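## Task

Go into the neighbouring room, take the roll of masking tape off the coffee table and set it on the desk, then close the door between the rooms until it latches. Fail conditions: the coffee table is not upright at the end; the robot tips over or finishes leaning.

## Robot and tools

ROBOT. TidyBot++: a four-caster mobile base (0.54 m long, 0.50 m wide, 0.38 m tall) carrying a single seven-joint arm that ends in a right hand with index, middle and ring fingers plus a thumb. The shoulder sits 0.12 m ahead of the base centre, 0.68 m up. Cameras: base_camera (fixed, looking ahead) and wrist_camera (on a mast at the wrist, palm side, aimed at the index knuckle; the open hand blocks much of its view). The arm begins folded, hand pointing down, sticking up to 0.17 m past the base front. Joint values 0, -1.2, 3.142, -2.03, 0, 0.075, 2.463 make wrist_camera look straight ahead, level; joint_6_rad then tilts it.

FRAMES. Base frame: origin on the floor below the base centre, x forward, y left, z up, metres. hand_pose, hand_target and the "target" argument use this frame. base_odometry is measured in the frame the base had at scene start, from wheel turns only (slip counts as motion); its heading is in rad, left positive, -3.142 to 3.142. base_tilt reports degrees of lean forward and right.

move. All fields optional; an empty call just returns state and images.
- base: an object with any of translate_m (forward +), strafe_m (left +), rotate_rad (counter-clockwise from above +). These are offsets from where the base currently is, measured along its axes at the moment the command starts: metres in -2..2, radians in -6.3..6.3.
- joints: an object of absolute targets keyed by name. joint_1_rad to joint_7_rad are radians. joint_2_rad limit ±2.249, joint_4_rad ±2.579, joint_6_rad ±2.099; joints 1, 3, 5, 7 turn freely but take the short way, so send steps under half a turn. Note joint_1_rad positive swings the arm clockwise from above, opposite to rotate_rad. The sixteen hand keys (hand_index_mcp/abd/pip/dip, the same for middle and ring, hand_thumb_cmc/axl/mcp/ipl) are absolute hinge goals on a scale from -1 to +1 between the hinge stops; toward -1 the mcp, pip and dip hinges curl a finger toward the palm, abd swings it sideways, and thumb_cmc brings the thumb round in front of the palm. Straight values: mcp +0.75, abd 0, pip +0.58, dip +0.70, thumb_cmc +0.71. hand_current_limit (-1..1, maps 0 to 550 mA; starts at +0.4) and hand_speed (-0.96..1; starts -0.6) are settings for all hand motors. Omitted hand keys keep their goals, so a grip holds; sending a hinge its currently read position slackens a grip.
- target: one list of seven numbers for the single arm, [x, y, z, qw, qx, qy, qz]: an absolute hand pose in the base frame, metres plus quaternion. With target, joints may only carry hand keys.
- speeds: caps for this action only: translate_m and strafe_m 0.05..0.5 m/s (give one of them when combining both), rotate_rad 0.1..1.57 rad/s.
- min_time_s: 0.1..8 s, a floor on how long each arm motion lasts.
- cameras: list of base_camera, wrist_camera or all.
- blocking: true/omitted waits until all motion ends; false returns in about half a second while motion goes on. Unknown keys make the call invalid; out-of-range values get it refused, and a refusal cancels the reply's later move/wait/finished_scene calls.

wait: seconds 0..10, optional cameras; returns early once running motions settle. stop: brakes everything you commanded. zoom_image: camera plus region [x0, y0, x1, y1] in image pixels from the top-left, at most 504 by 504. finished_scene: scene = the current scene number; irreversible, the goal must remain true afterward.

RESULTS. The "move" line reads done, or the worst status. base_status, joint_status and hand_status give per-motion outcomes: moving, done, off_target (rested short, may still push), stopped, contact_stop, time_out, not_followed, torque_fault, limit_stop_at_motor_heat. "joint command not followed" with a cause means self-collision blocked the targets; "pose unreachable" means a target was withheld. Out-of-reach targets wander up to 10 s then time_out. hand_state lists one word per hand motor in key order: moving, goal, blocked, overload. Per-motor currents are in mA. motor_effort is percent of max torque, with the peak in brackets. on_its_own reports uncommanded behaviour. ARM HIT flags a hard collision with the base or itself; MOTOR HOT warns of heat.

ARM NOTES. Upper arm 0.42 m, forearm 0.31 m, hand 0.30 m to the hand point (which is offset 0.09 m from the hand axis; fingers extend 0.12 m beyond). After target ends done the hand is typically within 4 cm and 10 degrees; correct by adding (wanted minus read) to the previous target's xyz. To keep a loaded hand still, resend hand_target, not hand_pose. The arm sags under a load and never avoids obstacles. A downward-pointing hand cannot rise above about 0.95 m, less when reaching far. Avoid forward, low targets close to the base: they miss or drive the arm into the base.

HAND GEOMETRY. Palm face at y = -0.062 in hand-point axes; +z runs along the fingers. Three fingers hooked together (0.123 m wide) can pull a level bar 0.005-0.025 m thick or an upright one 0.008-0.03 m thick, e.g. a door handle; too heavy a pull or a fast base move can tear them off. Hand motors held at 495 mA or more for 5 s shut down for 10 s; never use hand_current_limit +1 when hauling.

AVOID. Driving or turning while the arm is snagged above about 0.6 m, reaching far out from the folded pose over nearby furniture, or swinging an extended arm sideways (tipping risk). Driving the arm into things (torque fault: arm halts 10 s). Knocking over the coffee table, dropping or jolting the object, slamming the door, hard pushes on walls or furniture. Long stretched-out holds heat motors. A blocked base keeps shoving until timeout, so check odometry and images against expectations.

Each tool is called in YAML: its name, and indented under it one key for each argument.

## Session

move:
  joints: {"joint_1_rad": 0, "joint_2_rad": -1.2, "joint_3_rad": 3.142, "joint_4_rad": -2.03, "joint_5_rad": 0, "joint_6_rad": 0.0, "joint_7_rad": 2.463}
  min_time_s: 2.5
  cameras: ["all"]

Scene clock: 2.83 s.
move: done
base_odometry: x=+0.000 y=+0.000 heading=+0.000
base_tilt: forward=-0.7 right=+0.0
base_status: not commanded
joint_positions: joint_1_rad=-0.014 joint_2_rad=-1.194 joint_3_rad=+3.159 joint_4_rad=-2.041 joint_5_rad=+0.038 joint_6_rad=-0.086 joint_7_rad=+2.518 hand_index_mcp=+0.761 hand_index_abd=+0.000 hand_index_pip=+0.577 hand_index_dip=+0.696 hand_middle_mcp=+0.761 hand_middle_abd=+0.000 hand_middle_pip=+0.577 hand_middle_dip=+0.696 hand_ring_mcp=+0.760 hand_ring_abd=+0.000 hand_ring_pip=+0.577 hand_ring_dip=+0.696 hand_thumb_cmc=+0.720 hand_thumb_axl=+0.677 hand_thumb_mcp=+0.227 hand_thumb_ipl=+0.168 hand_current_limit=+0.400 hand_speed=-0.600
joint_status: all done
hand_state: goal,goal,goal,goal,goal,goal,goal,goal,goal,goal,goal,goal,goal,goal,goal,goal
index_mcp_current_ma: 5
index_abd_current_ma: 0
index_pip_current_ma: 0
index_dip_current_ma: 0
middle_mcp_current_ma: 5
middle_abd_current_ma: 0
middle_pip_current_ma: 0
middle_dip_current_ma: 0
ring_mcp_current_ma: 4
ring_abd_current_ma: 0
ring_pip_current_ma: 0
ring_dip_current_ma: 0
thumb_cmc_current_ma: 4
thumb_axl_current_ma: 0
thumb_mcp_current_ma: 0
thumb_ipl_current_ma: 0
hand_goal_index_mcp: 0.754
hand_goal_index_abd: 0.000
hand_goal_index_pip: 0.576
hand_goal_index_dip: 0.696
hand_goal_middle_mcp: 0.754
hand_goal_middle_abd: 0.000
hand_goal_middle_pip: 0.576
hand_goal_middle_dip: 0.696
hand_goal_ring_mcp: 0.754
hand_goal_ring_abd: 0.000
hand_goal_ring_pip: 0.576
hand_goal_ring_dip: 0.696
hand_goal_thumb_cmc: 0.714
hand_goal_thumb_axl: 0.678
hand_goal_thumb_mcp: 0.226
hand_goal_thumb_ipl: 0.168
motor_effort: joint_1_rad=-1(2) joint_2_rad=+15(18) joint_3_rad=+0(2) joint_4_rad=+14(19) joint_5_rad=+0(2) joint_6_rad=+7(10) joint_7_rad=+1(2)
hand_pose: x=+0.1714 y=-0.0746 z=+1.2698 quat_wxyz=(-0.416, -0.400, -0.207, -0.790) (m; base frame)
hand_target: x=+0.1462 y=-0.0699 z=+1.2882 quat_wxyz=(-0.395, -0.364, -0.174, -0.826) (m; base frame)
hand_status: not commanded
pictures: base_camera, wrist_camera
camera_calibration:
wrist_camera: T_world_to_cam=[[-0.0912613, -0.995036, 0.0396936, -0.0820629], [-0.21391, -0.0193415, -0.976662, 1.22409], [0.972581, -0.0976223, -0.211083, 0.219601], [0, 0, 0, 1]] pos_world=[0.0407768, -0.0365417, 1.24514]

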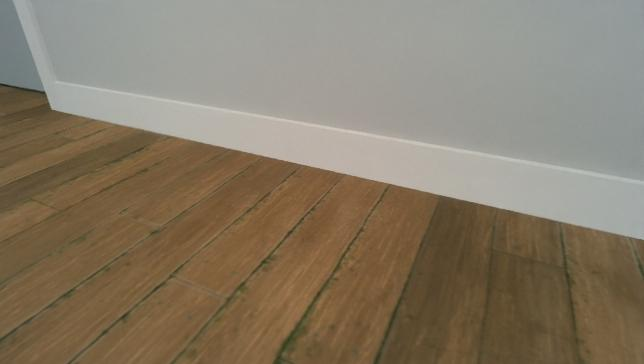

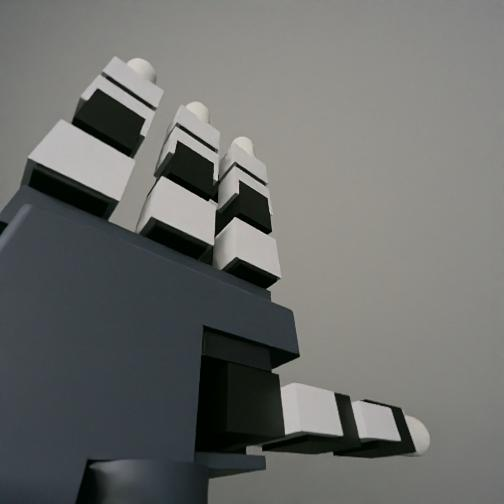

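move:
  base: {"rotate_rad": 0.75}
  cameras: ["all"]

move:
  base: {"rotate_rad": 0.75}
  cameras: ["all"]

move:
  base: {"rotate_rad": 0.8}
  cameras: ["all"]

move:
  base: {"rotate_rad": 0.8}
  cameras: ["all"]

Scene clock: 5.27 s.
move: done
base_odometry: x=+0.000 y=+0.000 heading=+0.750
base_tilt: forward=-0.7 right=-0.1
base_status: done
joint_positions: joint_1_rad=-0.009 joint_2_rad=-1.194 joint_3_rad=+3.157 joint_4_rad=-2.041 joint_5_rad=+0.038 joint_6_rad=-0.086 joint_7_rad=+2.515 hand_index_mcp=+0.761 hand_index_abd=+0.000 hand_index_pip=+0.577 hand_index_dip=+0.696 hand_middle_mcp=+0.761 hand_middle_abd=+0.000 hand_middle_pip=+0.577 hand_middle_dip=+0.696 hand_ring_mcp=+0.760 hand_ring_abd=+0.000 hand_ring_pip=+0.577 hand_ring_dip=+0.696 hand_thumb_cmc=+0.720 hand_thumb_axl=+0.677 hand_thumb_mcp=+0.227 hand_thumb_ipl=+0.168 hand_current_limit=+0.400 hand_speed=-0.600
joint_status: not commanded
hand_state: goal,goal,goal,goal,goal,goal,goal,goal,goal,goal,goal,goal,goal,goal,goal,goal
index_mcp_current_ma: 5
index_abd_current_ma: 0
index_pip_current_ma: 0
index_dip_current_ma: 0
middle_mcp_current_ma: 5
middle_abd_current_ma: 0
middle_pip_current_ma: 0
middle_dip_current_ma: 0
ring_mcp_current_ma: 4
ring_abd_current_ma: 0
ring_pip_current_ma: 0
ring_dip_current_ma: 0
thumb_cmc_current_ma: 4
thumb_axl_current_ma: 0
thumb_mcp_current_ma: 0
thumb_ipl_current_ma: 0
hand_goal_index_mcp: 0.754
hand_goal_index_abd: 0.000
hand_goal_index_pip: 0.576
hand_goal_index_dip: 0.696
hand_goal_middle_mcp: 0.754
hand_goal_middle_abd: 0.000
hand_goal_middle_pip: 0.576
hand_goal_middle_dip: 0.696
hand_goal_ring_mcp: 0.754
hand_goal_ring_abd: 0.000
hand_goal_ring_pip: 0.576
hand_goal_ring_dip: 0.696
hand_goal_thumb_cmc: 0.714
hand_goal_thumb_axl: 0.678
hand_goal_thumb_mcp: 0.226
hand_goal_thumb_ipl: 0.168
motor_effort: joint_1_rad=-1(1) joint_2_rad=+14(16) joint_3_rad=+0(1) joint_4_rad=+14(14) joint_5_rad=+0(0) joint_6_rad=+7(8) joint_7_rad=+1(1)
hand_pose: x=+0.1710 y=-0.0740 z=+1.2700 quat_wxyz=(-0.417, -0.400, -0.206, -0.790) (m; base frame)
hand_target: x=+0.1462 y=-0.0699 z=+1.2882 quat_wxyz=(-0.395, -0.364, -0.174, -0.826) (m; base frame)
hand_status: not commanded
pictures: base_camera, wrist_camera
camera_calibration:
wrist_camera: T_world_to_cam=[[-0.0938346, -0.994814, 0.039245, -0.080508], [-0.213031, -0.0184433, -0.976871, 1.22432], [0.972529, -0.100025, -0.210196, 0.218701], [0, 0, 0, 1]] pos_world=[0.0405703, -0.0356344, 1.24513]

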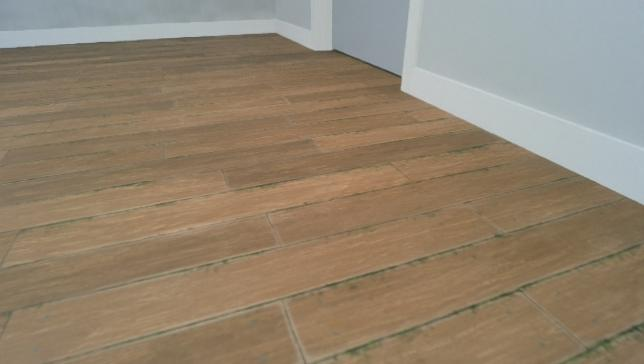

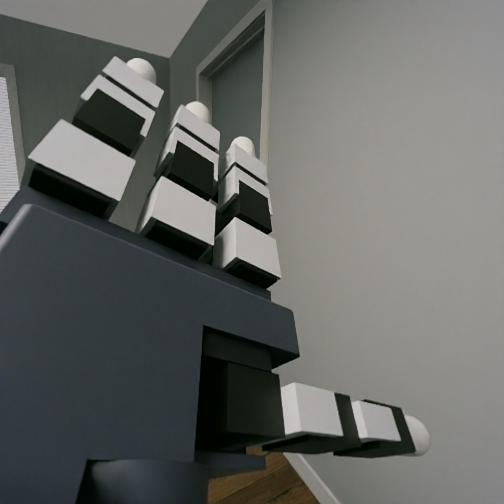

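Scene clock: 6.93 s.
move: done
base_odometry: x=+0.000 y=+0.000 heading=+1.499
base_tilt: forward=-0.7 right=+0.0
base_status: done
joint_positions: joint_1_rad=-0.008 joint_2_rad=-1.194 joint_3_rad=+3.156 joint_4_rad=-2.041 joint_5_rad=+0.038 joint_6_rad=-0.086 joint_7_rad=+2.515 hand_index_mcp=+0.761 hand_index_abd=+0.000 hand_index_pip=+0.577 hand_index_dip=+0.696 hand_middle_mcp=+0.761 hand_middle_abd=+0.000 hand_middle_pip=+0.577 hand_middle_dip=+0.696 hand_ring_mcp=+0.760 hand_ring_abd=+0.000 hand_ring_pip=+0.577 hand_ring_dip=+0.696 hand_thumb_cmc=+0.720 hand_thumb_axl=+0.677 hand_thumb_mcp=+0.227 hand_thumb_ipl=+0.168 hand_current_limit=+0.400 hand_speed=-0.600
joint_status: not commanded
hand_state: goal,goal,goal,goal,goal,goal,goal,goal,goal,goal,goal,goal,goal,goal,goal,goal
index_mcp_current_ma: 5
index_abd_current_ma: 0
index_pip_current_ma: 0
index_dip_current_ma: 0
middle_mcp_current_ma: 5
middle_abd_current_ma: 0
middle_pip_current_ma: 0
middle_dip_current_ma: 0
ring_mcp_current_ma: 4
ring_abd_current_ma: 0
ring_pip_current_ma: 0
ring_dip_current_ma: 0
thumb_cmc_current_ma: 4
thumb_axl_current_ma: 0
thumb_mcp_current_ma: 0
thumb_ipl_current_ma: 0
hand_goal_index_mcp: 0.754
hand_goal_index_abd: 0.000
hand_goal_index_pip: 0.576
hand_goal_index_dip: 0.696
hand_goal_middle_mcp: 0.754
hand_goal_middle_abd: 0.000
hand_goal_middle_pip: 0.576
hand_goal_middle_dip: 0.696
hand_goal_ring_mcp: 0.754
hand_goal_ring_abd: 0.000
hand_goal_ring_pip: 0.576
hand_goal_ring_dip: 0.696
hand_goal_thumb_cmc: 0.714
hand_goal_thumb_axl: 0.678
hand_goal_thumb_mcp: 0.226
hand_goal_thumb_ipl: 0.168
motor_effort: joint_1_rad=-1(2) joint_2_rad=+15(15) joint_3_rad=+1(1) joint_4_rad=+13(14) joint_5_rad=+0(0) joint_6_rad=+7(8) joint_7_rad=+1(1)
hand_pose: x=+0.1709 y=-0.0737 z=+1.2700 quat_wxyz=(-0.418, -0.400, -0.206, -0.789) (m; base frame)
hand_target: x=+0.1462 y=-0.0699 z=+1.2882 quat_wxyz=(-0.395, -0.364, -0.174, -0.826) (m; base frame)
hand_status: not commanded
pictures: base_camera, wrist_camera
camera_calibration:
wrist_camera: T_world_to_cam=[[-0.0947488, -0.994707, 0.0397456, -0.0806969], [-0.213097, -0.018734, -0.976851, 1.22427], [0.972426, -0.101025, -0.210194, 0.218807], [0, 0, 0, 1]] pos_world=[0.0404695, -0.0352292, 1.24513]

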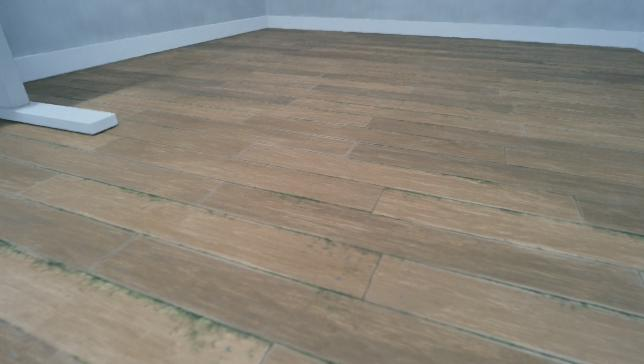

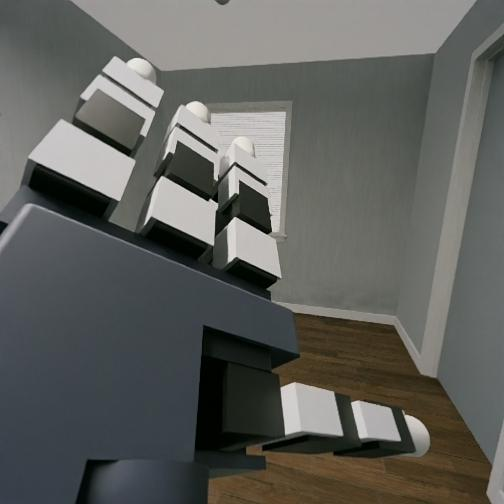

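Scene clock: 8.67 s.
move: done
base_odometry: x=+0.000 y=+0.000 heading=+2.299
base_tilt: forward=-0.7 right=+0.0
base_status: done
joint_positions: joint_1_rad=-0.008 joint_2_rad=-1.194 joint_3_rad=+3.156 joint_4_rad=-2.041 joint_5_rad=+0.038 joint_6_rad=-0.086 joint_7_rad=+2.515 hand_index_mcp=+0.761 hand_index_abd=+0.000 hand_index_pip=+0.577 hand_index_dip=+0.696 hand_middle_mcp=+0.761 hand_middle_abd=+0.000 hand_middle_pip=+0.577 hand_middle_dip=+0.696 hand_ring_mcp=+0.760 hand_ring_abd=+0.000 hand_ring_pip=+0.577 hand_ring_dip=+0.696 hand_thumb_cmc=+0.720 hand_thumb_axl=+0.677 hand_thumb_mcp=+0.227 hand_thumb_ipl=+0.168 hand_current_limit=+0.400 hand_speed=-0.600
joint_status: not commanded
hand_state: goal,goal,goal,goal,goal,goal,goal,goal,goal,goal,goal,goal,goal,goal,goal,goal
index_mcp_current_ma: 5
index_abd_current_ma: 0
index_pip_current_ma: 0
index_dip_current_ma: 0
middle_mcp_current_ma: 5
middle_abd_current_ma: 0
middle_pip_current_ma: 0
middle_dip_current_ma: 0
ring_mcp_current_ma: 4
ring_abd_current_ma: 0
ring_pip_current_ma: 0
ring_dip_current_ma: 0
thumb_cmc_current_ma: 4
thumb_axl_current_ma: 0
thumb_mcp_current_ma: 0
thumb_ipl_current_ma: 0
hand_goal_index_mcp: 0.754
hand_goal_index_abd: 0.000
hand_goal_index_pip: 0.576
hand_goal_index_dip: 0.696
hand_goal_middle_mcp: 0.754
hand_goal_middle_abd: 0.000
hand_goal_middle_pip: 0.576
hand_goal_middle_dip: 0.696
hand_goal_ring_mcp: 0.754
hand_goal_ring_abd: 0.000
hand_goal_ring_pip: 0.576
hand_goal_ring_dip: 0.696
hand_goal_thumb_cmc: 0.714
hand_goal_thumb_axl: 0.678
hand_goal_thumb_mcp: 0.226
hand_goal_thumb_ipl: 0.168
motor_effort: joint_1_rad=-1(2) joint_2_rad=+15(15) joint_3_rad=+1(1) joint_4_rad=+14(14) joint_5_rad=+0(0) joint_6_rad=+7(8) joint_7_rad=+0(1)
hand_pose: x=+0.1709 y=-0.0736 z=+1.2700 quat_wxyz=(-0.418, -0.400, -0.206, -0.789) (m; base frame)
hand_target: x=+0.1462 y=-0.0699 z=+1.2882 quat_wxyz=(-0.395, -0.364, -0.174, -0.826) (m; base frame)
hand_status: not commanded
pictures: base_camera, wrist_camera
camera_calibration:
wrist_camera: T_world_to_cam=[[-0.0951189, -0.994665, 0.0399262, -0.0807083], [-0.213019, -0.018841, -0.976866, 1.22439], [0.972407, -0.101423, -0.21009, 0.218706], [0, 0, 0, 1]] pos_world=[0.0404688, -0.0350272, 1.24523]

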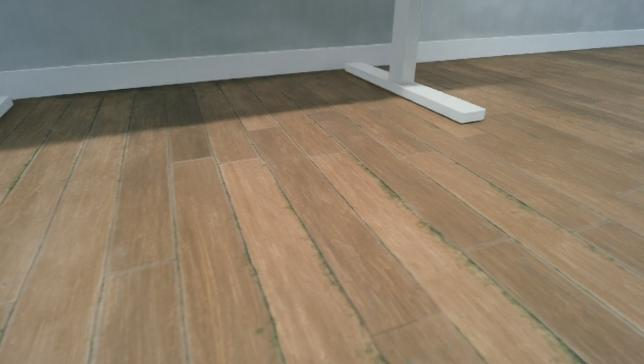

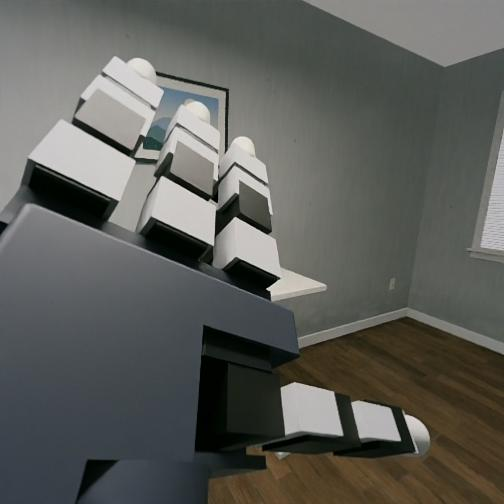

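Scene clock: 10.40 s.
move: done
base_odometry: x=+0.000 y=+0.000 heading=+3.099
base_tilt: forward=-0.7 right=-0.1
base_status: done
joint_positions: joint_1_rad=-0.007 joint_2_rad=-1.194 joint_3_rad=+3.156 joint_4_rad=-2.041 joint_5_rad=+0.038 joint_6_rad=-0.086 joint_7_rad=+2.515 hand_index_mcp=+0.761 hand_index_abd=+0.000 hand_index_pip=+0.577 hand_index_dip=+0.696 hand_middle_mcp=+0.761 hand_middle_abd=+0.000 hand_middle_pip=+0.577 hand_middle_dip=+0.696 hand_ring_mcp=+0.760 hand_ring_abd=+0.000 hand_ring_pip=+0.577 hand_ring_dip=+0.696 hand_thumb_cmc=+0.720 hand_thumb_axl=+0.677 hand_thumb_mcp=+0.227 hand_thumb_ipl=+0.168 hand_current_limit=+0.400 hand_speed=-0.600
joint_status: not commanded
hand_state: goal,goal,goal,goal,goal,goal,goal,goal,goal,goal,goal,goal,goal,goal,goal,goal
index_mcp_current_ma: 5
index_abd_current_ma: 0
index_pip_current_ma: 0
index_dip_current_ma: 0
middle_mcp_current_ma: 5
middle_abd_current_ma: 0
middle_pip_current_ma: 0
middle_dip_current_ma: 0
ring_mcp_current_ma: 4
ring_abd_current_ma: 0
ring_pip_current_ma: 0
ring_dip_current_ma: 0
thumb_cmc_current_ma: 4
thumb_axl_current_ma: 0
thumb_mcp_current_ma: 0
thumb_ipl_current_ma: 0
hand_goal_index_mcp: 0.754
hand_goal_index_abd: 0.000
hand_goal_index_pip: 0.576
hand_goal_index_dip: 0.696
hand_goal_middle_mcp: 0.754
hand_goal_middle_abd: 0.000
hand_goal_middle_pip: 0.576
hand_goal_middle_dip: 0.696
hand_goal_ring_mcp: 0.754
hand_goal_ring_abd: 0.000
hand_goal_ring_pip: 0.576
hand_goal_ring_dip: 0.696
hand_goal_thumb_cmc: 0.714
hand_goal_thumb_axl: 0.678
hand_goal_thumb_mcp: 0.226
hand_goal_thumb_ipl: 0.168
motor_effort: joint_1_rad=-1(2) joint_2_rad=+15(16) joint_3_rad=+1(1) joint_4_rad=+14(14) joint_5_rad=+0(1) joint_6_rad=+7(8) joint_7_rad=+1(1)
hand_pose: x=+0.1709 y=-0.0735 z=+1.2700 quat_wxyz=(-0.418, -0.400, -0.206, -0.789) (m; base frame)
hand_target: x=+0.1462 y=-0.0699 z=+1.2882 quat_wxyz=(-0.395, -0.364, -0.174, -0.826) (m; base frame)
hand_status: not commanded
pictures: base_camera, wrist_camera
camera_calibration:
wrist_camera: T_world_to_cam=[[-0.0954641, -0.994621, 0.0402034, -0.0809362], [-0.213045, -0.0190372, -0.976857, 1.22437], [0.972368, -0.10182, -0.210081, 0.218694], [0, 0, 0, 1]] pos_world=[0.0404685, -0.0349248, 1.24523]

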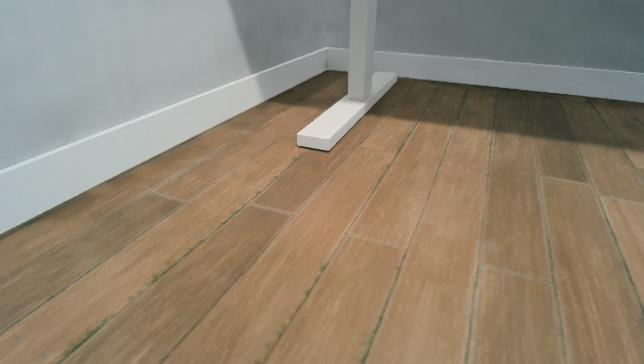

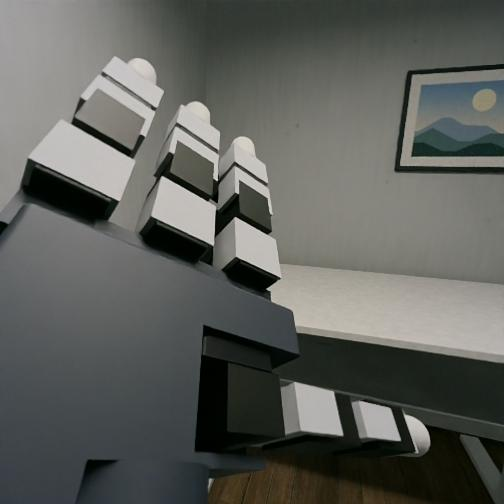

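move:
  base: {"rotate_rad": 2.784}
  cameras: ["base_camera"]

move:
  base: {"translate_m": -0.3, "strafe_m": 1.5}
  cameras: ["all"]

Scene clock: 15.40 s.
move: done
base_odometry: x=+0.000 y=+0.000 heading=-0.401
base_tilt: forward=-0.7 right=+0.0
base_status: done
joint_positions: joint_1_rad=-0.007 joint_2_rad=-1.194 joint_3_rad=+3.156 joint_4_rad=-2.041 joint_5_rad=+0.038 joint_6_rad=-0.086 joint_7_rad=+2.515 hand_index_mcp=+0.761 hand_index_abd=+0.000 hand_index_pip=+0.577 hand_index_dip=+0.696 hand_middle_mcp=+0.761 hand_middle_abd=+0.000 hand_middle_pip=+0.577 hand_middle_dip=+0.696 hand_ring_mcp=+0.760 hand_ring_abd=+0.000 hand_ring_pip=+0.577 hand_ring_dip=+0.696 hand_thumb_cmc=+0.720 hand_thumb_axl=+0.677 hand_thumb_mcp=+0.227 hand_thumb_ipl=+0.168 hand_current_limit=+0.400 hand_speed=-0.600
joint_status: not commanded
hand_state: goal,goal,goal,goal,goal,goal,goal,goal,goal,goal,goal,goal,goal,goal,goal,goal
index_mcp_current_ma: 5
index_abd_current_ma: 0
index_pip_current_ma: 0
index_dip_current_ma: 0
middle_mcp_current_ma: 5
middle_abd_current_ma: 0
middle_pip_current_ma: 0
middle_dip_current_ma: 0
ring_mcp_current_ma: 4
ring_abd_current_ma: 0
ring_pip_current_ma: 0
ring_dip_current_ma: 0
thumb_cmc_current_ma: 4
thumb_axl_current_ma: 0
thumb_mcp_current_ma: 0
thumb_ipl_current_ma: 0
hand_goal_index_mcp: 0.754
hand_goal_index_abd: 0.000
hand_goal_index_pip: 0.576
hand_goal_index_dip: 0.696
hand_goal_middle_mcp: 0.754
hand_goal_middle_abd: 0.000
hand_goal_middle_pip: 0.576
hand_goal_middle_dip: 0.696
hand_goal_ring_mcp: 0.754
hand_goal_ring_abd: 0.000
hand_goal_ring_pip: 0.576
hand_goal_ring_dip: 0.696
hand_goal_thumb_cmc: 0.714
hand_goal_thumb_axl: 0.678
hand_goal_thumb_mcp: 0.226
hand_goal_thumb_ipl: 0.168
motor_effort: joint_1_rad=-1(2) joint_2_rad=+14(15) joint_3_rad=+1(1) joint_4_rad=+14(14) joint_5_rad=+0(0) joint_6_rad=+7(8) joint_7_rad=+0(1)
hand_pose: x=+0.1708 y=-0.0735 z=+1.2700 quat_wxyz=(-0.418, -0.400, -0.206, -0.789) (m; base frame)
hand_target: x=+0.1462 y=-0.0699 z=+1.2882 quat_wxyz=(-0.395, -0.364, -0.174, -0.826) (m; base frame)
hand_status: not commanded
pictures: base_camera

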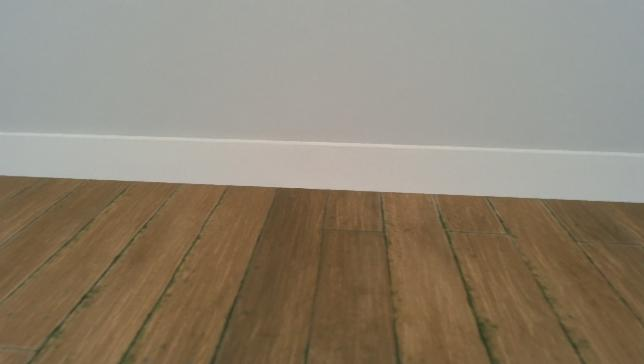

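Scene clock: 19.77 s.
move: done
base_odometry: x=+0.309 y=+1.498 heading=-0.400
base_tilt: forward=-0.7 right=-0.1
base_status: done
joint_positions: joint_1_rad=-0.004 joint_2_rad=-1.194 joint_3_rad=+3.150 joint_4_rad=-2.041 joint_5_rad=+0.038 joint_6_rad=-0.085 joint_7_rad=+2.515 hand_index_mcp=+0.761 hand_index_abd=+0.000 hand_index_pip=+0.577 hand_index_dip=+0.696 hand_middle_mcp=+0.761 hand_middle_abd=+0.000 hand_middle_pip=+0.577 hand_middle_dip=+0.696 hand_ring_mcp=+0.760 hand_ring_abd=+0.000 hand_ring_pip=+0.577 hand_ring_dip=+0.696 hand_thumb_cmc=+0.720 hand_thumb_axl=+0.677 hand_thumb_mcp=+0.227 hand_thumb_ipl=+0.168 hand_current_limit=+0.400 hand_speed=-0.600
joint_status: not commanded
hand_state: goal,goal,goal,goal,goal,goal,goal,goal,goal,goal,goal,goal,goal,goal,goal,goal
index_mcp_current_ma: 5
index_abd_current_ma: 0
index_pip_current_ma: 0
index_dip_current_ma: 0
middle_mcp_current_ma: 5
middle_abd_current_ma: 0
middle_pip_current_ma: 0
middle_dip_current_ma: 0
ring_mcp_current_ma: 4
ring_abd_current_ma: 0
ring_pip_current_ma: 0
ring_dip_current_ma: 0
thumb_cmc_current_ma: 4
thumb_axl_current_ma: 0
thumb_mcp_current_ma: 0
thumb_ipl_current_ma: 0
hand_goal_index_mcp: 0.754
hand_goal_index_abd: 0.000
hand_goal_index_pip: 0.576
hand_goal_index_dip: 0.696
hand_goal_middle_mcp: 0.754
hand_goal_middle_abd: 0.000
hand_goal_middle_pip: 0.576
hand_goal_middle_dip: 0.696
hand_goal_ring_mcp: 0.754
hand_goal_ring_abd: 0.000
hand_goal_ring_pip: 0.576
hand_goal_ring_dip: 0.696
hand_goal_thumb_cmc: 0.714
hand_goal_thumb_axl: 0.678
hand_goal_thumb_mcp: 0.226
hand_goal_thumb_ipl: 0.168
motor_effort: joint_1_rad=-1(2) joint_2_rad=+15(16) joint_3_rad=+1(2) joint_4_rad=+14(14) joint_5_rad=+0(1) joint_6_rad=+7(8) joint_7_rad=+1(1)
hand_pose: x=+0.1707 y=-0.0701 z=+1.2705 quat_wxyz=(-0.420, -0.398, -0.208, -0.789) (m; base frame)
hand_target: x=+0.1462 y=-0.0699 z=+1.2882 quat_wxyz=(-0.395, -0.364, -0.174, -0.826) (m; base frame)
hand_status: not commanded
pictures: base_camera, wrist_camera
camera_calibration:
wrist_camera: T_world_to_cam=[[-0.0959336, -0.994336, 0.0457438, -0.0845151], [-0.212627, -0.0244241, -0.976828, 1.22429], [0.972413, -0.103437, -0.20908, 0.217853], [0, 0, 0, 1]] pos_world=[0.0403662, -0.0316, 1.24534]

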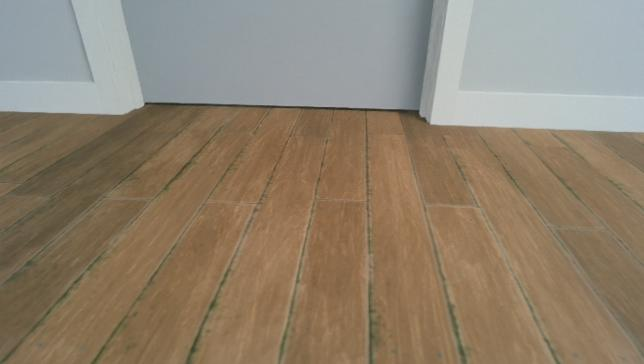

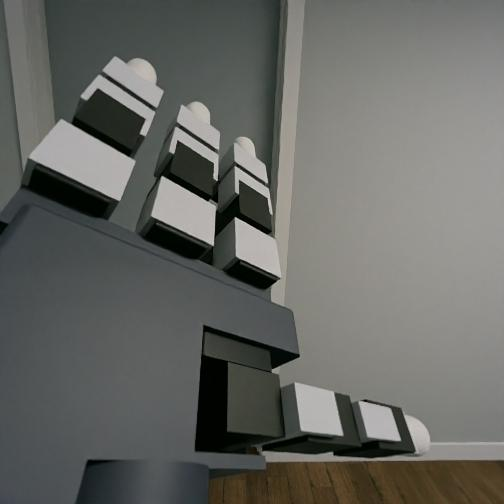

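move:
  base: {"rotate_rad": -0.075}
  joints: {"joint_1_rad": -0.45}

move:
  base: {"translate_m": 0.25, "strafe_m": 0.117}
  cameras: ["all"]

zoom_image:
  camera: "wrist_camera"
  region: [260, 180, 504, 424]

Scene clock: 22.83 s.
move: done
base_odometry: x=+0.309 y=+1.498 heading=-0.476
base_tilt: forward=-0.7 right=+0.0
base_status: done
joint_positions: joint_1_rad=-0.438 joint_2_rad=-1.194 joint_3_rad=+3.150 joint_4_rad=-2.041 joint_5_rad=+0.038 joint_6_rad=-0.085 joint_7_rad=+2.515 hand_index_mcp=+0.761 hand_index_abd=+0.000 hand_index_pip=+0.577 hand_index_dip=+0.696 hand_middle_mcp=+0.761 hand_middle_abd=+0.000 hand_middle_pip=+0.577 hand_middle_dip=+0.696 hand_ring_mcp=+0.760 hand_ring_abd=+0.000 hand_ring_pip=+0.577 hand_ring_dip=+0.696 hand_thumb_cmc=+0.720 hand_thumb_axl=+0.677 hand_thumb_mcp=+0.227 hand_thumb_ipl=+0.168 hand_current_limit=+0.400 hand_speed=-0.600
joint_status: all done
hand_state: goal,goal,goal,goal,goal,goal,goal,goal,goal,goal,goal,goal,goal,goal,goal,goal
index_mcp_current_ma: 5
index_abd_current_ma: 0
index_pip_current_ma: 0
index_dip_current_ma: 0
middle_mcp_current_ma: 5
middle_abd_current_ma: 0
middle_pip_current_ma: 0
middle_dip_current_ma: 0
ring_mcp_current_ma: 4
ring_abd_current_ma: 0
ring_pip_current_ma: 0
ring_dip_current_ma: 0
thumb_cmc_current_ma: 4
thumb_axl_current_ma: 0
thumb_mcp_current_ma: 0
thumb_ipl_current_ma: 0
hand_goal_index_mcp: 0.754
hand_goal_index_abd: 0.000
hand_goal_index_pip: 0.576
hand_goal_index_dip: 0.696
hand_goal_middle_mcp: 0.754
hand_goal_middle_abd: 0.000
hand_goal_middle_pip: 0.576
hand_goal_middle_dip: 0.696
hand_goal_ring_mcp: 0.754
hand_goal_ring_abd: 0.000
hand_goal_ring_pip: 0.576
hand_goal_ring_dip: 0.696
hand_goal_thumb_cmc: 0.714
hand_goal_thumb_axl: 0.678
hand_goal_thumb_mcp: 0.226
hand_goal_thumb_ipl: 0.168
motor_effort: joint_1_rad=-1(2) joint_2_rad=+15(15) joint_3_rad=+1(1) joint_4_rad=+14(14) joint_5_rad=+0(0) joint_6_rad=+7(7) joint_7_rad=+0(1)
hand_pose: x=+0.1954 y=-0.0419 z=+1.2705 quat_wxyz=(-0.240, -0.344, -0.289, -0.860) (m; base frame)
hand_target: x=+0.1739 y=-0.0511 z=+1.2882 quat_wxyz=(-0.201, -0.316, -0.251, -0.893) (m; base frame)
hand_status: not commanded
pictures: none

Scene clock: 24.70 s.
move: done
base_odometry: x=+0.585 y=+1.488 heading=-0.475
base_tilt: forward=-0.7 right=-0.1
base_status: done
joint_positions: joint_1_rad=-0.438 joint_2_rad=-1.192 joint_3_rad=+3.150 joint_4_rad=-2.041 joint_5_rad=+0.038 joint_6_rad=-0.083 joint_7_rad=+2.515 hand_index_mcp=+0.761 hand_index_abd=+0.000 hand_index_pip=+0.577 hand_index_dip=+0.696 hand_middle_mcp=+0.761 hand_middle_abd=+0.000 hand_middle_pip=+0.577 hand_middle_dip=+0.696 hand_ring_mcp=+0.760 hand_ring_abd=+0.000 hand_ring_pip=+0.577 hand_ring_dip=+0.696 hand_thumb_cmc=+0.720 hand_thumb_axl=+0.677 hand_thumb_mcp=+0.227 hand_thumb_ipl=+0.168 hand_current_limit=+0.400 hand_speed=-0.600
joint_status: not commanded
hand_state: goal,goal,goal,goal,goal,goal,goal,goal,goal,goal,goal,goal,goal,goal,goal,goal
index_mcp_current_ma: 5
index_abd_current_ma: 0
index_pip_current_ma: 0
index_dip_current_ma: 0
middle_mcp_current_ma: 5
middle_abd_current_ma: 0
middle_pip_current_ma: 0
middle_dip_current_ma: 0
ring_mcp_current_ma: 4
ring_abd_current_ma: 0
ring_pip_current_ma: 0
ring_dip_current_ma: 0
thumb_cmc_current_ma: 4
thumb_axl_current_ma: 0
thumb_mcp_current_ma: 0
thumb_ipl_current_ma: 0
hand_goal_index_mcp: 0.754
hand_goal_index_abd: 0.000
hand_goal_index_pip: 0.576
hand_goal_index_dip: 0.696
hand_goal_middle_mcp: 0.754
hand_goal_middle_abd: 0.000
hand_goal_middle_pip: 0.576
hand_goal_middle_dip: 0.696
hand_goal_ring_mcp: 0.754
hand_goal_ring_abd: 0.000
hand_goal_ring_pip: 0.576
hand_goal_ring_dip: 0.696
hand_goal_thumb_cmc: 0.714
hand_goal_thumb_axl: 0.678
hand_goal_thumb_mcp: 0.226
hand_goal_thumb_ipl: 0.168
motor_effort: joint_1_rad=-1(1) joint_2_rad=+15(19) joint_3_rad=+1(1) joint_4_rad=+13(15) joint_5_rad=+0(0) joint_6_rad=+7(8) joint_7_rad=+1(1)
hand_pose: x=+0.1957 y=-0.0417 z=+1.2709 quat_wxyz=(-0.240, -0.344, -0.289, -0.861) (m; base frame)
hand_target: x=+0.1739 y=-0.0511 z=+1.2882 quat_wxyz=(-0.201, -0.316, -0.251, -0.893) (m; base frame)
hand_status: not commanded
pictures: base_camera, wrist_camera
camera_calibration:
wrist_camera: T_world_to_cam=[[0.3313, -0.942417, 0.045712, -0.135263], [-0.181961, -0.111356, -0.97698, 1.22136], [0.925813, 0.315356, -0.208375, 0.222236], [0, 0, 0, 1]] pos_world=[0.0613029, -0.0615531, 1.24574]

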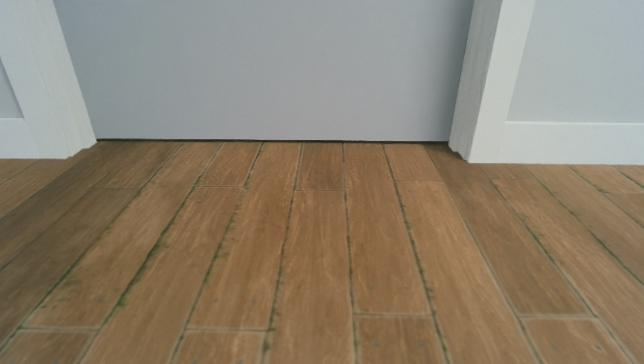

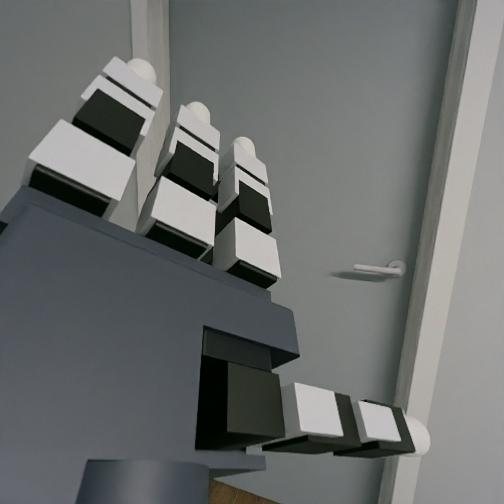

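Scaled by 2.066 from the camera's 504x504 image, which has a finer 720x720 frame.

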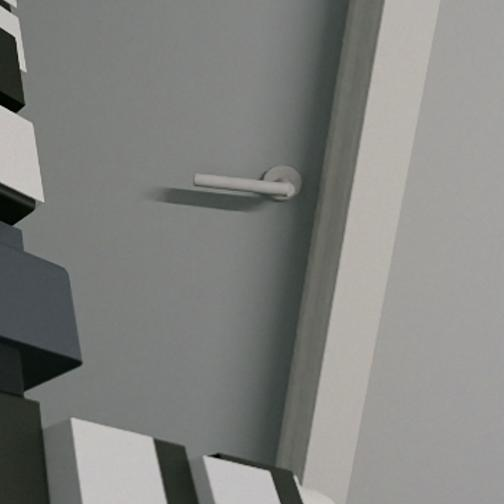

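move:
  joints: {"joint_1_rad": 0.087, "joint_2_rad": 0.1, "joint_3_rad": 3.142, "joint_4_rad": -1.15, "joint_5_rad": 0, "joint_6_rad": -0.40, "joint_7_rad": 0, "hand_index_mcp": -0.48, "hand_middle_mcp": -0.48, "hand_ring_mcp": -0.48, "hand_index_pip": -0.78, "hand_middle_pip": -0.78, "hand_ring_pip": -0.78, "hand_index_dip": 0.04, "hand_middle_dip": 0.04, "hand_ring_dip": 0.04}
  min_time_s: 3

move:
  base: {"translate_m": 0.21}
  speeds: {"translate_m": 0.25}
  cameras: ["base_camera"]

Scene clock: 31.20 s.
move: off_target
base_odometry: x=+0.585 y=+1.488 heading=-0.475
base_tilt: forward=-0.6 right=+0.0
base_status: not commanded
joint_positions: joint_1_rad=+0.075 joint_2_rad=+0.093 joint_3_rad=+3.149 joint_4_rad=-1.173 joint_5_rad=+0.038 joint_6_rad=-0.307 joint_7_rad=+0.054 hand_index_mcp=-0.457 hand_index_abd=+0.002 hand_index_pip=-0.737 hand_index_dip=+0.046 hand_middle_mcp=-0.465 hand_middle_abd=+0.000 hand_middle_pip=-0.741 hand_middle_dip=+0.049 hand_ring_mcp=-0.467 hand_ring_abd=+0.000 hand_ring_pip=-0.739 hand_ring_dip=+0.049 hand_thumb_cmc=+0.716 hand_thumb_axl=+0.677 hand_thumb_mcp=+0.227 hand_thumb_ipl=+0.168 hand_current_limit=+0.400 hand_speed=-0.600
joint_status: hand_index_mcp off_target (ended at -0.457, target -0.480); hand_index_pip off_target (ended at -0.737, target -0.780); hand_middle_pip off_target (ended at -0.741, target -0.780); hand_ring_pip off_target (ended at -0.739, target -0.780); the others done
hand_state: blocked,goal,blocked,goal,goal,goal,blocked,goal,goal,goal,blocked,goal,goal,goal,goal,goal
index_mcp_current_ma: 31
index_abd_current_ma: 0
index_pip_current_ma: 71
index_dip_current_ma: 3
middle_mcp_current_ma: 16
middle_abd_current_ma: 0
middle_pip_current_ma: 63
middle_dip_current_ma: 7
ring_mcp_current_ma: 13
ring_abd_current_ma: 0
ring_pip_current_ma: 67
ring_dip_current_ma: 7
thumb_cmc_current_ma: 1
thumb_axl_current_ma: 0
thumb_mcp_current_ma: 0
thumb_ipl_current_ma: 0
hand_goal_index_mcp: -0.480
hand_goal_index_abd: 0.000
hand_goal_index_pip: -0.780
hand_goal_index_dip: 0.040
hand_goal_middle_mcp: -0.480
hand_goal_middle_abd: 0.000
hand_goal_middle_pip: -0.780
hand_goal_middle_dip: 0.040
hand_goal_ring_mcp: -0.480
hand_goal_ring_abd: 0.000
hand_goal_ring_pip: -0.780
hand_goal_ring_dip: 0.040
hand_goal_thumb_cmc: 0.714
hand_goal_thumb_axl: 0.678
hand_goal_thumb_mcp: 0.226
hand_goal_thumb_ipl: 0.168
motor_effort: joint_1_rad=-1(2) joint_2_rad=-21(24) joint_3_rad=+0(2) joint_4_rad=+17(19) joint_5_rad=+0(2) joint_6_rad=+8(10) joint_7_rad=+1(2)
hand_pose: x=+0.7585 y=-0.0397 z=+1.1076 quat_wxyz=(+0.451, -0.500, +0.501, -0.543) (m; base frame)
hand_target: x=+0.7528 y=-0.0314 z=+1.0910 quat_wxyz=(+0.458, -0.496, +0.542, -0.500) (m; base frame)
hand_status: not commanded
pictures: none

Scene clock: 32.87 s.
move: done
base_odometry: x=+0.772 y=+1.392 heading=-0.475
base_tilt: forward=-0.6 right=+0.0
base_status: done
joint_positions: joint_1_rad=+0.076 joint_2_rad=+0.097 joint_3_rad=+3.149 joint_4_rad=-1.170 joint_5_rad=+0.038 joint_6_rad=-0.309 joint_7_rad=+0.052 hand_index_mcp=-0.457 hand_index_abd=+0.002 hand_index_pip=-0.737 hand_index_dip=+0.046 hand_middle_mcp=-0.465 hand_middle_abd=+0.000 hand_middle_pip=-0.741 hand_middle_dip=+0.049 hand_ring_mcp=-0.467 hand_ring_abd=+0.000 hand_ring_pip=-0.739 hand_ring_dip=+0.049 hand_thumb_cmc=+0.716 hand_thumb_axl=+0.677 hand_thumb_mcp=+0.227 hand_thumb_ipl=+0.168 hand_current_limit=+0.400 hand_speed=-0.600
joint_status: not commanded
hand_state: blocked,goal,blocked,goal,goal,goal,blocked,goal,goal,goal,blocked,goal,goal,goal,goal,goal
index_mcp_current_ma: 31
index_abd_current_ma: 0
index_pip_current_ma: 71
index_dip_current_ma: 3
middle_mcp_current_ma: 16
middle_abd_current_ma: 0
middle_pip_current_ma: 63
middle_dip_current_ma: 7
ring_mcp_current_ma: 13
ring_abd_current_ma: 0
ring_pip_current_ma: 67
ring_dip_current_ma: 7
thumb_cmc_current_ma: 1
thumb_axl_current_ma: 0
thumb_mcp_current_ma: 0
thumb_ipl_current_ma: 0
hand_goal_index_mcp: -0.480
hand_goal_index_abd: 0.000
hand_goal_index_pip: -0.780
hand_goal_index_dip: 0.040
hand_goal_middle_mcp: -0.480
hand_goal_middle_abd: 0.000
hand_goal_middle_pip: -0.780
hand_goal_middle_dip: 0.040
hand_goal_ring_mcp: -0.480
hand_goal_ring_abd: 0.000
hand_goal_ring_pip: -0.780
hand_goal_ring_dip: 0.040
hand_goal_thumb_cmc: 0.714
hand_goal_thumb_axl: 0.678
hand_goal_thumb_mcp: 0.226
hand_goal_thumb_ipl: 0.168
motor_effort: joint_1_rad=-1(1) joint_2_rad=-21(24) joint_3_rad=+0(1) joint_4_rad=+17(18) joint_5_rad=+0(0) joint_6_rad=+8(9) joint_7_rad=+1(1)
hand_pose: x=+0.7597 y=-0.0402 z=+1.1065 quat_wxyz=(+0.451, -0.500, +0.503, -0.542) (m; base frame)
hand_target: x=+0.7528 y=-0.0314 z=+1.0910 quat_wxyz=(+0.458, -0.496, +0.542, -0.500) (m; base frame)
hand_status: not commanded
pictures: base_camera

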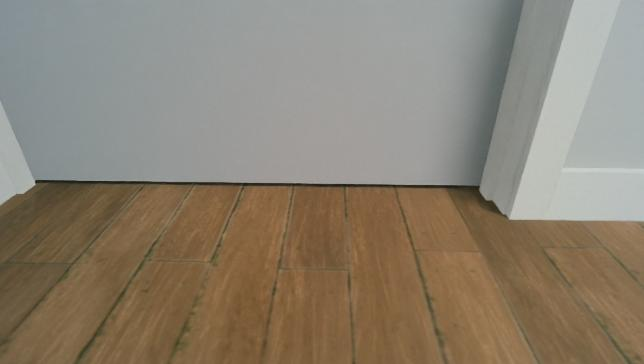

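move:
  joints: {"joint_1_rad": 0.075, "joint_2_rad": 0.085, "joint_4_rad": -1.63, "joint_6_rad": 0.2}
  min_time_s: 2.5

Scene clock: 36.57 s.
move: done
base_odometry: x=+0.772 y=+1.392 heading=-0.475
base_tilt: forward=-0.7 right=-0.1
base_status: not commanded
joint_positions: joint_1_rad=+0.076 joint_2_rad=+0.068 joint_3_rad=+3.149 joint_4_rad=-1.583 joint_5_rad=+0.038 joint_6_rad=+0.147 joint_7_rad=+0.052 hand_index_mcp=-0.457 hand_index_abd=+0.002 hand_index_pip=-0.737 hand_index_dip=+0.046 hand_middle_mcp=-0.465 hand_middle_abd=+0.000 hand_middle_pip=-0.741 hand_middle_dip=+0.049 hand_ring_mcp=-0.452 hand_ring_abd=+0.000 hand_ring_pip=-0.754 hand_ring_dip=+0.049 hand_thumb_cmc=+0.715 hand_thumb_axl=+0.677 hand_thumb_mcp=+0.227 hand_thumb_ipl=+0.168 hand_current_limit=+0.400 hand_speed=-0.600
joint_status: all done
hand_state: blocked,goal,blocked,goal,goal,goal,blocked,goal,blocked,goal,blocked,goal,goal,goal,goal,goal
index_mcp_current_ma: 31
index_abd_current_ma: 0
index_pip_current_ma: 71
index_dip_current_ma: 3
middle_mcp_current_ma: 16
middle_abd_current_ma: 0
middle_pip_current_ma: 63
middle_dip_current_ma: 7
ring_mcp_current_ma: 41
ring_abd_current_ma: 0
ring_pip_current_ma: 34
ring_dip_current_ma: 7
thumb_cmc_current_ma: 0
thumb_axl_current_ma: 0
thumb_mcp_current_ma: 0
thumb_ipl_current_ma: 0
hand_goal_index_mcp: -0.480
hand_goal_index_abd: 0.000
hand_goal_index_pip: -0.780
hand_goal_index_dip: 0.040
hand_goal_middle_mcp: -0.480
hand_goal_middle_abd: 0.000
hand_goal_middle_pip: -0.780
hand_goal_middle_dip: 0.040
hand_goal_ring_mcp: -0.480
hand_goal_ring_abd: 0.000
hand_goal_ring_pip: -0.780
hand_goal_ring_dip: 0.040
hand_goal_thumb_cmc: 0.714
hand_goal_thumb_axl: 0.678
hand_goal_thumb_mcp: 0.226
hand_goal_thumb_ipl: 0.168
motor_effort: joint_1_rad=-1(2) joint_2_rad=-15(22) joint_3_rad=+0(1) joint_4_rad=+13(18) joint_5_rad=-1(1) joint_6_rad=+4(9) joint_7_rad=+0(1)
hand_pose: x=+0.7669 y=-0.0359 z=+1.0099 quat_wxyz=(+0.471, -0.486, +0.480, -0.558) (m; base frame)
hand_target: x=+0.7715 y=-0.0251 z=+0.9878 quat_wxyz=(+0.494, -0.467, +0.504, -0.533) (m; base frame)
hand_status: not commanded
pictures: none

move:
  joints: {"joint_2_rad": 0.125, "joint_4_rad": -1.85, "joint_6_rad": 0.42}
  min_time_s: 1.5

move:
  base: {"translate_m": 0.08}
  speeds: {"translate_m": 0.1}
  cameras: ["base_camera"]

Scene clock: 39.00 s.
move: done
base_odometry: x=+0.772 y=+1.392 heading=-0.475
base_tilt: forward=-0.7 right=-0.1
base_status: not commanded
joint_positions: joint_1_rad=+0.075 joint_2_rad=+0.068 joint_3_rad=+3.146 joint_4_rad=-1.791 joint_5_rad=+0.038 joint_6_rad=+0.387 joint_7_rad=+0.052 hand_index_mcp=-0.457 hand_index_abd=+0.002 hand_index_pip=-0.737 hand_index_dip=+0.046 hand_middle_mcp=-0.465 hand_middle_abd=+0.000 hand_middle_pip=-0.741 hand_middle_dip=+0.049 hand_ring_mcp=-0.438 hand_ring_abd=+0.000 hand_ring_pip=-0.767 hand_ring_dip=+0.048 hand_thumb_cmc=+0.715 hand_thumb_axl=+0.677 hand_thumb_mcp=+0.227 hand_thumb_ipl=+0.168 hand_current_limit=+0.400 hand_speed=-0.600
joint_status: all done
hand_state: blocked,goal,blocked,goal,goal,goal,blocked,goal,blocked,goal,goal,goal,goal,goal,goal,goal
index_mcp_current_ma: 31
index_abd_current_ma: 0
index_pip_current_ma: 71
index_dip_current_ma: 3
middle_mcp_current_ma: 16
middle_abd_current_ma: 0
middle_pip_current_ma: 63
middle_dip_current_ma: 7
ring_mcp_current_ma: 77
ring_abd_current_ma: 0
ring_pip_current_ma: 11
ring_dip_current_ma: 5
thumb_cmc_current_ma: 0
thumb_axl_current_ma: 0
thumb_mcp_current_ma: 0
thumb_ipl_current_ma: 0
hand_goal_index_mcp: -0.480
hand_goal_index_abd: 0.000
hand_goal_index_pip: -0.780
hand_goal_index_dip: 0.040
hand_goal_middle_mcp: -0.480
hand_goal_middle_abd: 0.000
hand_goal_middle_pip: -0.780
hand_goal_middle_dip: 0.040
hand_goal_ring_mcp: -0.480
hand_goal_ring_abd: 0.000
hand_goal_ring_pip: -0.780
hand_goal_ring_dip: 0.040
hand_goal_thumb_cmc: 0.714
hand_goal_thumb_axl: 0.678
hand_goal_thumb_mcp: 0.226
hand_goal_thumb_ipl: 0.168
motor_effort: joint_1_rad=+1(2) joint_2_rad=-12(16) joint_3_rad=+1(3) joint_4_rad=+10(13) joint_5_rad=-1(2) joint_6_rad=+1(4) joint_7_rad=-1(1)
hand_pose: x=+0.7569 y=-0.0298 z=+0.9562 quat_wxyz=(+0.482, -0.480, +0.469, -0.563) (m; base frame)
hand_target: x=+0.7632 y=-0.0245 z=+0.8954 quat_wxyz=(+0.485, -0.477, +0.514, -0.523) (m; base frame)
hand_status: not commanded
pictures: none

Scene clock: 40.40 s.
move: done
base_odometry: x=+0.842 y=+1.356 heading=-0.475
base_tilt: forward=-0.7 right=+0.0
base_status: done
joint_positions: joint_1_rad=+0.066 joint_2_rad=-0.008 joint_3_rad=+3.133 joint_4_rad=-1.918 joint_5_rad=+0.037 joint_6_rad=+0.388 joint_7_rad=+0.044 hand_index_mcp=-0.533 hand_index_abd=+0.016 hand_index_pip=-0.687 hand_index_dip=+0.068 hand_middle_mcp=-0.487 hand_middle_abd=+0.000 hand_middle_pip=-0.726 hand_middle_dip=+0.054 hand_ring_mcp=-0.460 hand_ring_abd=+0.006 hand_ring_pip=-0.746 hand_ring_dip=+0.049 hand_thumb_cmc=+0.756 hand_thumb_axl=+0.675 hand_thumb_mcp=+0.227 hand_thumb_ipl=+0.168 hand_current_limit=+0.400 hand_speed=-0.600
joint_status: not commanded
hand_state: blocked,goal,blocked,blocked,goal,goal,blocked,goal,goal,goal,blocked,goal,blocked,goal,goal,goal
index_mcp_current_ma: -108
index_abd_current_ma: 13
index_pip_current_ma: 234
index_dip_current_ma: 37
middle_mcp_current_ma: -5
middle_abd_current_ma: 0
middle_pip_current_ma: 103
middle_dip_current_ma: 13
ring_mcp_current_ma: 25
ring_abd_current_ma: 3
ring_pip_current_ma: 50
ring_dip_current_ma: 7
thumb_cmc_current_ma: 71
thumb_axl_current_ma: -2
thumb_mcp_current_ma: 0
thumb_ipl_current_ma: 0
hand_goal_index_mcp: -0.480
hand_goal_index_abd: 0.000
hand_goal_index_pip: -0.780
hand_goal_index_dip: 0.040
hand_goal_middle_mcp: -0.480
hand_goal_middle_abd: 0.000
hand_goal_middle_pip: -0.780
hand_goal_middle_dip: 0.040
hand_goal_ring_mcp: -0.480
hand_goal_ring_abd: 0.000
hand_goal_ring_pip: -0.780
hand_goal_ring_dip: 0.040
hand_goal_thumb_cmc: 0.714
hand_goal_thumb_axl: 0.678
hand_goal_thumb_mcp: 0.226
hand_goal_thumb_ipl: 0.168
motor_effort: joint_1_rad=-1(5) joint_2_rad=+5(18) joint_3_rad=+1(6) joint_4_rad=+28(31) joint_5_rad=-2(2) joint_6_rad=+12(15) joint_7_rad=+0(2)
hand_pose: x=+0.7173 y=-0.0128 z=+0.9263 quat_wxyz=(+0.480, -0.496, +0.479, -0.542) (m; base frame)
hand_target: x=+0.7632 y=-0.0245 z=+0.8954 quat_wxyz=(+0.485, -0.477, +0.514, -0.523) (m; base frame)
hand_status: not commanded
pictures: base_camera

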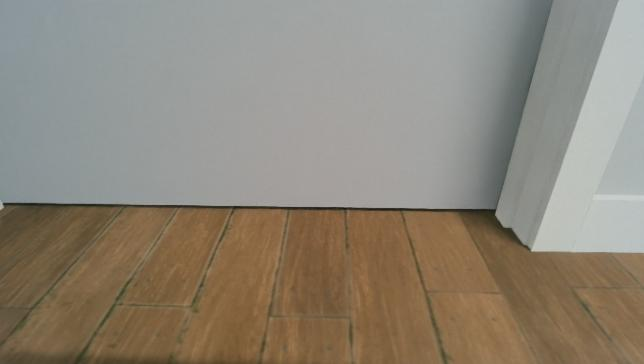

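move:
  base: {"translate_m": -0.16}
  speeds: {"translate_m": 0.2}

move:
  joints: {"joint_1_rad": 0.11, "joint_2_rad": 0.1, "joint_4_rad": -1.15, "joint_6_rad": -0.42, "joint_7_rad": -0.1}
  min_time_s: 1.5

move:
  base: {"translate_m": 0.085}
  speeds: {"translate_m": 0.2}
  cameras: ["all"]

Scene clock: 44.10 s.
move: done
base_odometry: x=+0.700 y=+1.429 heading=-0.474
base_tilt: forward=-0.7 right=+0.0
base_status: done
joint_positions: joint_1_rad=+0.069 joint_2_rad=+0.126 joint_3_rad=+3.136 joint_4_rad=-1.856 joint_5_rad=+0.037 joint_6_rad=+0.388 joint_7_rad=+0.043 hand_index_mcp=-0.459 hand_index_abd=+0.008 hand_index_pip=-0.734 hand_index_dip=+0.060 hand_middle_mcp=-0.468 hand_middle_abd=+0.000 hand_middle_pip=-0.740 hand_middle_dip=+0.054 hand_ring_mcp=-0.460 hand_ring_abd=+0.006 hand_ring_pip=-0.746 hand_ring_dip=+0.049 hand_thumb_cmc=+0.713 hand_thumb_axl=+0.679 hand_thumb_mcp=+0.227 hand_thumb_ipl=+0.168 hand_current_limit=+0.400 hand_speed=-0.600
joint_status: not commanded
hand_state: blocked,goal,blocked,blocked,goal,goal,blocked,goal,goal,goal,blocked,goal,goal,goal,goal,goal
index_mcp_current_ma: 27
index_abd_current_ma: 4
index_pip_current_ma: 81
index_dip_current_ma: 23
middle_mcp_current_ma: 12
middle_abd_current_ma: 0
middle_pip_current_ma: 64
middle_dip_current_ma: 13
ring_mcp_current_ma: 25
ring_abd_current_ma: 3
ring_pip_current_ma: 50
ring_dip_current_ma: 7
thumb_cmc_current_ma: 0
thumb_axl_current_ma: 0
thumb_mcp_current_ma: 0
thumb_ipl_current_ma: 0
hand_goal_index_mcp: -0.480
hand_goal_index_abd: 0.000
hand_goal_index_pip: -0.780
hand_goal_index_dip: 0.040
hand_goal_middle_mcp: -0.480
hand_goal_middle_abd: 0.000
hand_goal_middle_pip: -0.780
hand_goal_middle_dip: 0.040
hand_goal_ring_mcp: -0.480
hand_goal_ring_abd: 0.000
hand_goal_ring_pip: -0.780
hand_goal_ring_dip: 0.040
hand_goal_thumb_cmc: 0.714
hand_goal_thumb_axl: 0.678
hand_goal_thumb_mcp: 0.226
hand_goal_thumb_ipl: 0.168
on_its_own: hand_index_pip moved -0.047 toward your old target -0.780
motor_effort: joint_1_rad=-1(2) joint_2_rad=-21(25) joint_3_rad=+1(4) joint_4_rad=+17(27) joint_5_rad=+0(1) joint_6_rad=+9(12) joint_7_rad=+0(1)
hand_pose: x=+0.7590 y=-0.0187 z=+0.8797 quat_wxyz=(+0.462, -0.513, +0.499, -0.524) (m; base frame)
hand_target: x=+0.7632 y=-0.0245 z=+0.8954 quat_wxyz=(+0.485, -0.477, +0.514, -0.523) (m; base frame)
hand_status: not commanded
pictures: none

Scene clock: 46.40 s.
move: done
base_odometry: x=+0.700 y=+1.429 heading=-0.474
base_tilt: forward=-0.7 right=+0.0
base_status: not commanded
joint_positions: joint_1_rad=+0.096 joint_2_rad=+0.111 joint_3_rad=+3.136 joint_4_rad=-1.171 joint_5_rad=+0.037 joint_6_rad=-0.326 joint_7_rad=-0.048 hand_index_mcp=-0.459 hand_index_abd=+0.008 hand_index_pip=-0.734 hand_index_dip=+0.060 hand_middle_mcp=-0.468 hand_middle_abd=+0.000 hand_middle_pip=-0.740 hand_middle_dip=+0.054 hand_ring_mcp=-0.460 hand_ring_abd=+0.006 hand_ring_pip=-0.746 hand_ring_dip=+0.049 hand_thumb_cmc=+0.713 hand_thumb_axl=+0.679 hand_thumb_mcp=+0.227 hand_thumb_ipl=+0.168 hand_current_limit=+0.400 hand_speed=-0.600
joint_status: all done
hand_state: blocked,goal,blocked,blocked,goal,goal,blocked,goal,goal,goal,blocked,goal,goal,goal,goal,goal
index_mcp_current_ma: 27
index_abd_current_ma: 4
index_pip_current_ma: 81
index_dip_current_ma: 23
middle_mcp_current_ma: 12
middle_abd_current_ma: 0
middle_pip_current_ma: 64
middle_dip_current_ma: 13
ring_mcp_current_ma: 25
ring_abd_current_ma: 3
ring_pip_current_ma: 50
ring_dip_current_ma: 7
thumb_cmc_current_ma: 0
thumb_axl_current_ma: 0
thumb_mcp_current_ma: 0
thumb_ipl_current_ma: 0
hand_goal_index_mcp: -0.480
hand_goal_index_abd: 0.000
hand_goal_index_pip: -0.780
hand_goal_index_dip: 0.040
hand_goal_middle_mcp: -0.480
hand_goal_middle_abd: 0.000
hand_goal_middle_pip: -0.780
hand_goal_middle_dip: 0.040
hand_goal_ring_mcp: -0.480
hand_goal_ring_abd: 0.000
hand_goal_ring_pip: -0.780
hand_goal_ring_dip: 0.040
hand_goal_thumb_cmc: 0.714
hand_goal_thumb_axl: 0.678
hand_goal_thumb_mcp: 0.226
hand_goal_thumb_ipl: 0.168
motor_effort: joint_1_rad=+0(2) joint_2_rad=-22(24) joint_3_rad=+0(1) joint_4_rad=+17(19) joint_5_rad=+0(1) joint_6_rad=+9(9) joint_7_rad=+0(1)
hand_pose: x=+0.7646 y=-0.0370 z=+1.0941 quat_wxyz=(+0.468, -0.479, +0.537, -0.512) (m; base frame)
hand_target: x=+0.7509 y=-0.0374 z=+1.0878 quat_wxyz=(+0.472, -0.466, +0.576, -0.477) (m; base frame)
hand_status: not commanded
pictures: none

Scene clock: 47.57 s.
move: done
base_odometry: x=+0.776 y=+1.390 heading=-0.473
base_tilt: forward=-0.6 right=+0.0
base_status: done
joint_positions: joint_1_rad=+0.099 joint_2_rad=+0.102 joint_3_rad=+3.136 joint_4_rad=-1.168 joint_5_rad=+0.037 joint_6_rad=-0.329 joint_7_rad=-0.048 hand_index_mcp=-0.459 hand_index_abd=+0.007 hand_index_pip=-0.734 hand_index_dip=+0.060 hand_middle_mcp=-0.468 hand_middle_abd=+0.000 hand_middle_pip=-0.740 hand_middle_dip=+0.054 hand_ring_mcp=-0.460 hand_ring_abd=+0.006 hand_ring_pip=-0.746 hand_ring_dip=+0.049 hand_thumb_cmc=+0.713 hand_thumb_axl=+0.679 hand_thumb_mcp=+0.227 hand_thumb_ipl=+0.168 hand_current_limit=+0.400 hand_speed=-0.600
joint_status: not commanded
hand_state: blocked,goal,blocked,blocked,goal,goal,blocked,goal,goal,goal,blocked,goal,goal,goal,goal,goal
index_mcp_current_ma: 27
index_abd_current_ma: 4
index_pip_current_ma: 80
index_dip_current_ma: 23
middle_mcp_current_ma: 12
middle_abd_current_ma: 0
middle_pip_current_ma: 64
middle_dip_current_ma: 13
ring_mcp_current_ma: 25
ring_abd_current_ma: 3
ring_pip_current_ma: 50
ring_dip_current_ma: 7
thumb_cmc_current_ma: 0
thumb_axl_current_ma: 0
thumb_mcp_current_ma: 0
thumb_ipl_current_ma: 0
hand_goal_index_mcp: -0.480
hand_goal_index_abd: 0.000
hand_goal_index_pip: -0.780
hand_goal_index_dip: 0.040
hand_goal_middle_mcp: -0.480
hand_goal_middle_abd: 0.000
hand_goal_middle_pip: -0.780
hand_goal_middle_dip: 0.040
hand_goal_ring_mcp: -0.480
hand_goal_ring_abd: 0.000
hand_goal_ring_pip: -0.780
hand_goal_ring_dip: 0.040
hand_goal_thumb_cmc: 0.714
hand_goal_thumb_axl: 0.678
hand_goal_thumb_mcp: 0.226
hand_goal_thumb_ipl: 0.168
motor_effort: joint_1_rad=-1(2) joint_2_rad=-21(25) joint_3_rad=+1(2) joint_4_rad=+18(18) joint_5_rad=+0(0) joint_6_rad=+8(9) joint_7_rad=+0(1)
hand_pose: x=+0.7606 y=-0.0384 z=+1.1000 quat_wxyz=(+0.470, -0.476, +0.536, -0.515) (m; base frame)
hand_target: x=+0.7509 y=-0.0374 z=+1.0878 quat_wxyz=(+0.472, -0.466, +0.576, -0.477) (m; base frame)
hand_status: not commanded
pictures: base_camera, wrist_camera
camera_calibration:
wrist_camera: T_world_to_cam=[[0.0206371, 0.780585, -0.624709, 0.728347], [-0.692658, 0.461752, 0.554085, -0.116288], [0.720971, 0.421275, 0.550207, -1.01187], [0, 0, 0, 1]] pos_world=[0.633952, -0.0885643, 1.07618]

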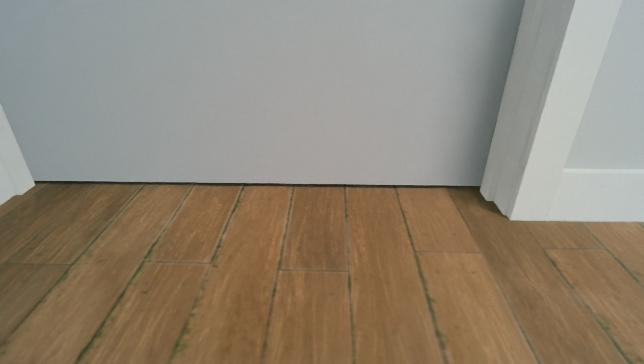

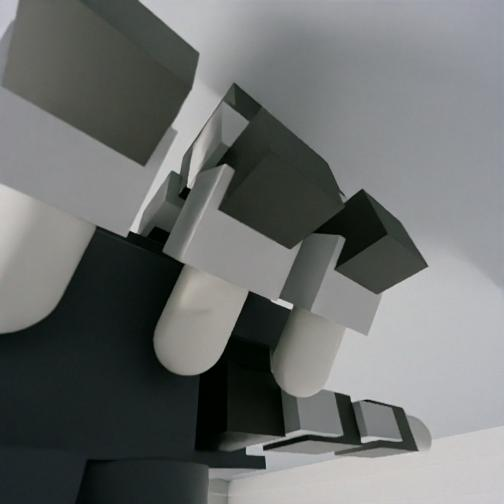

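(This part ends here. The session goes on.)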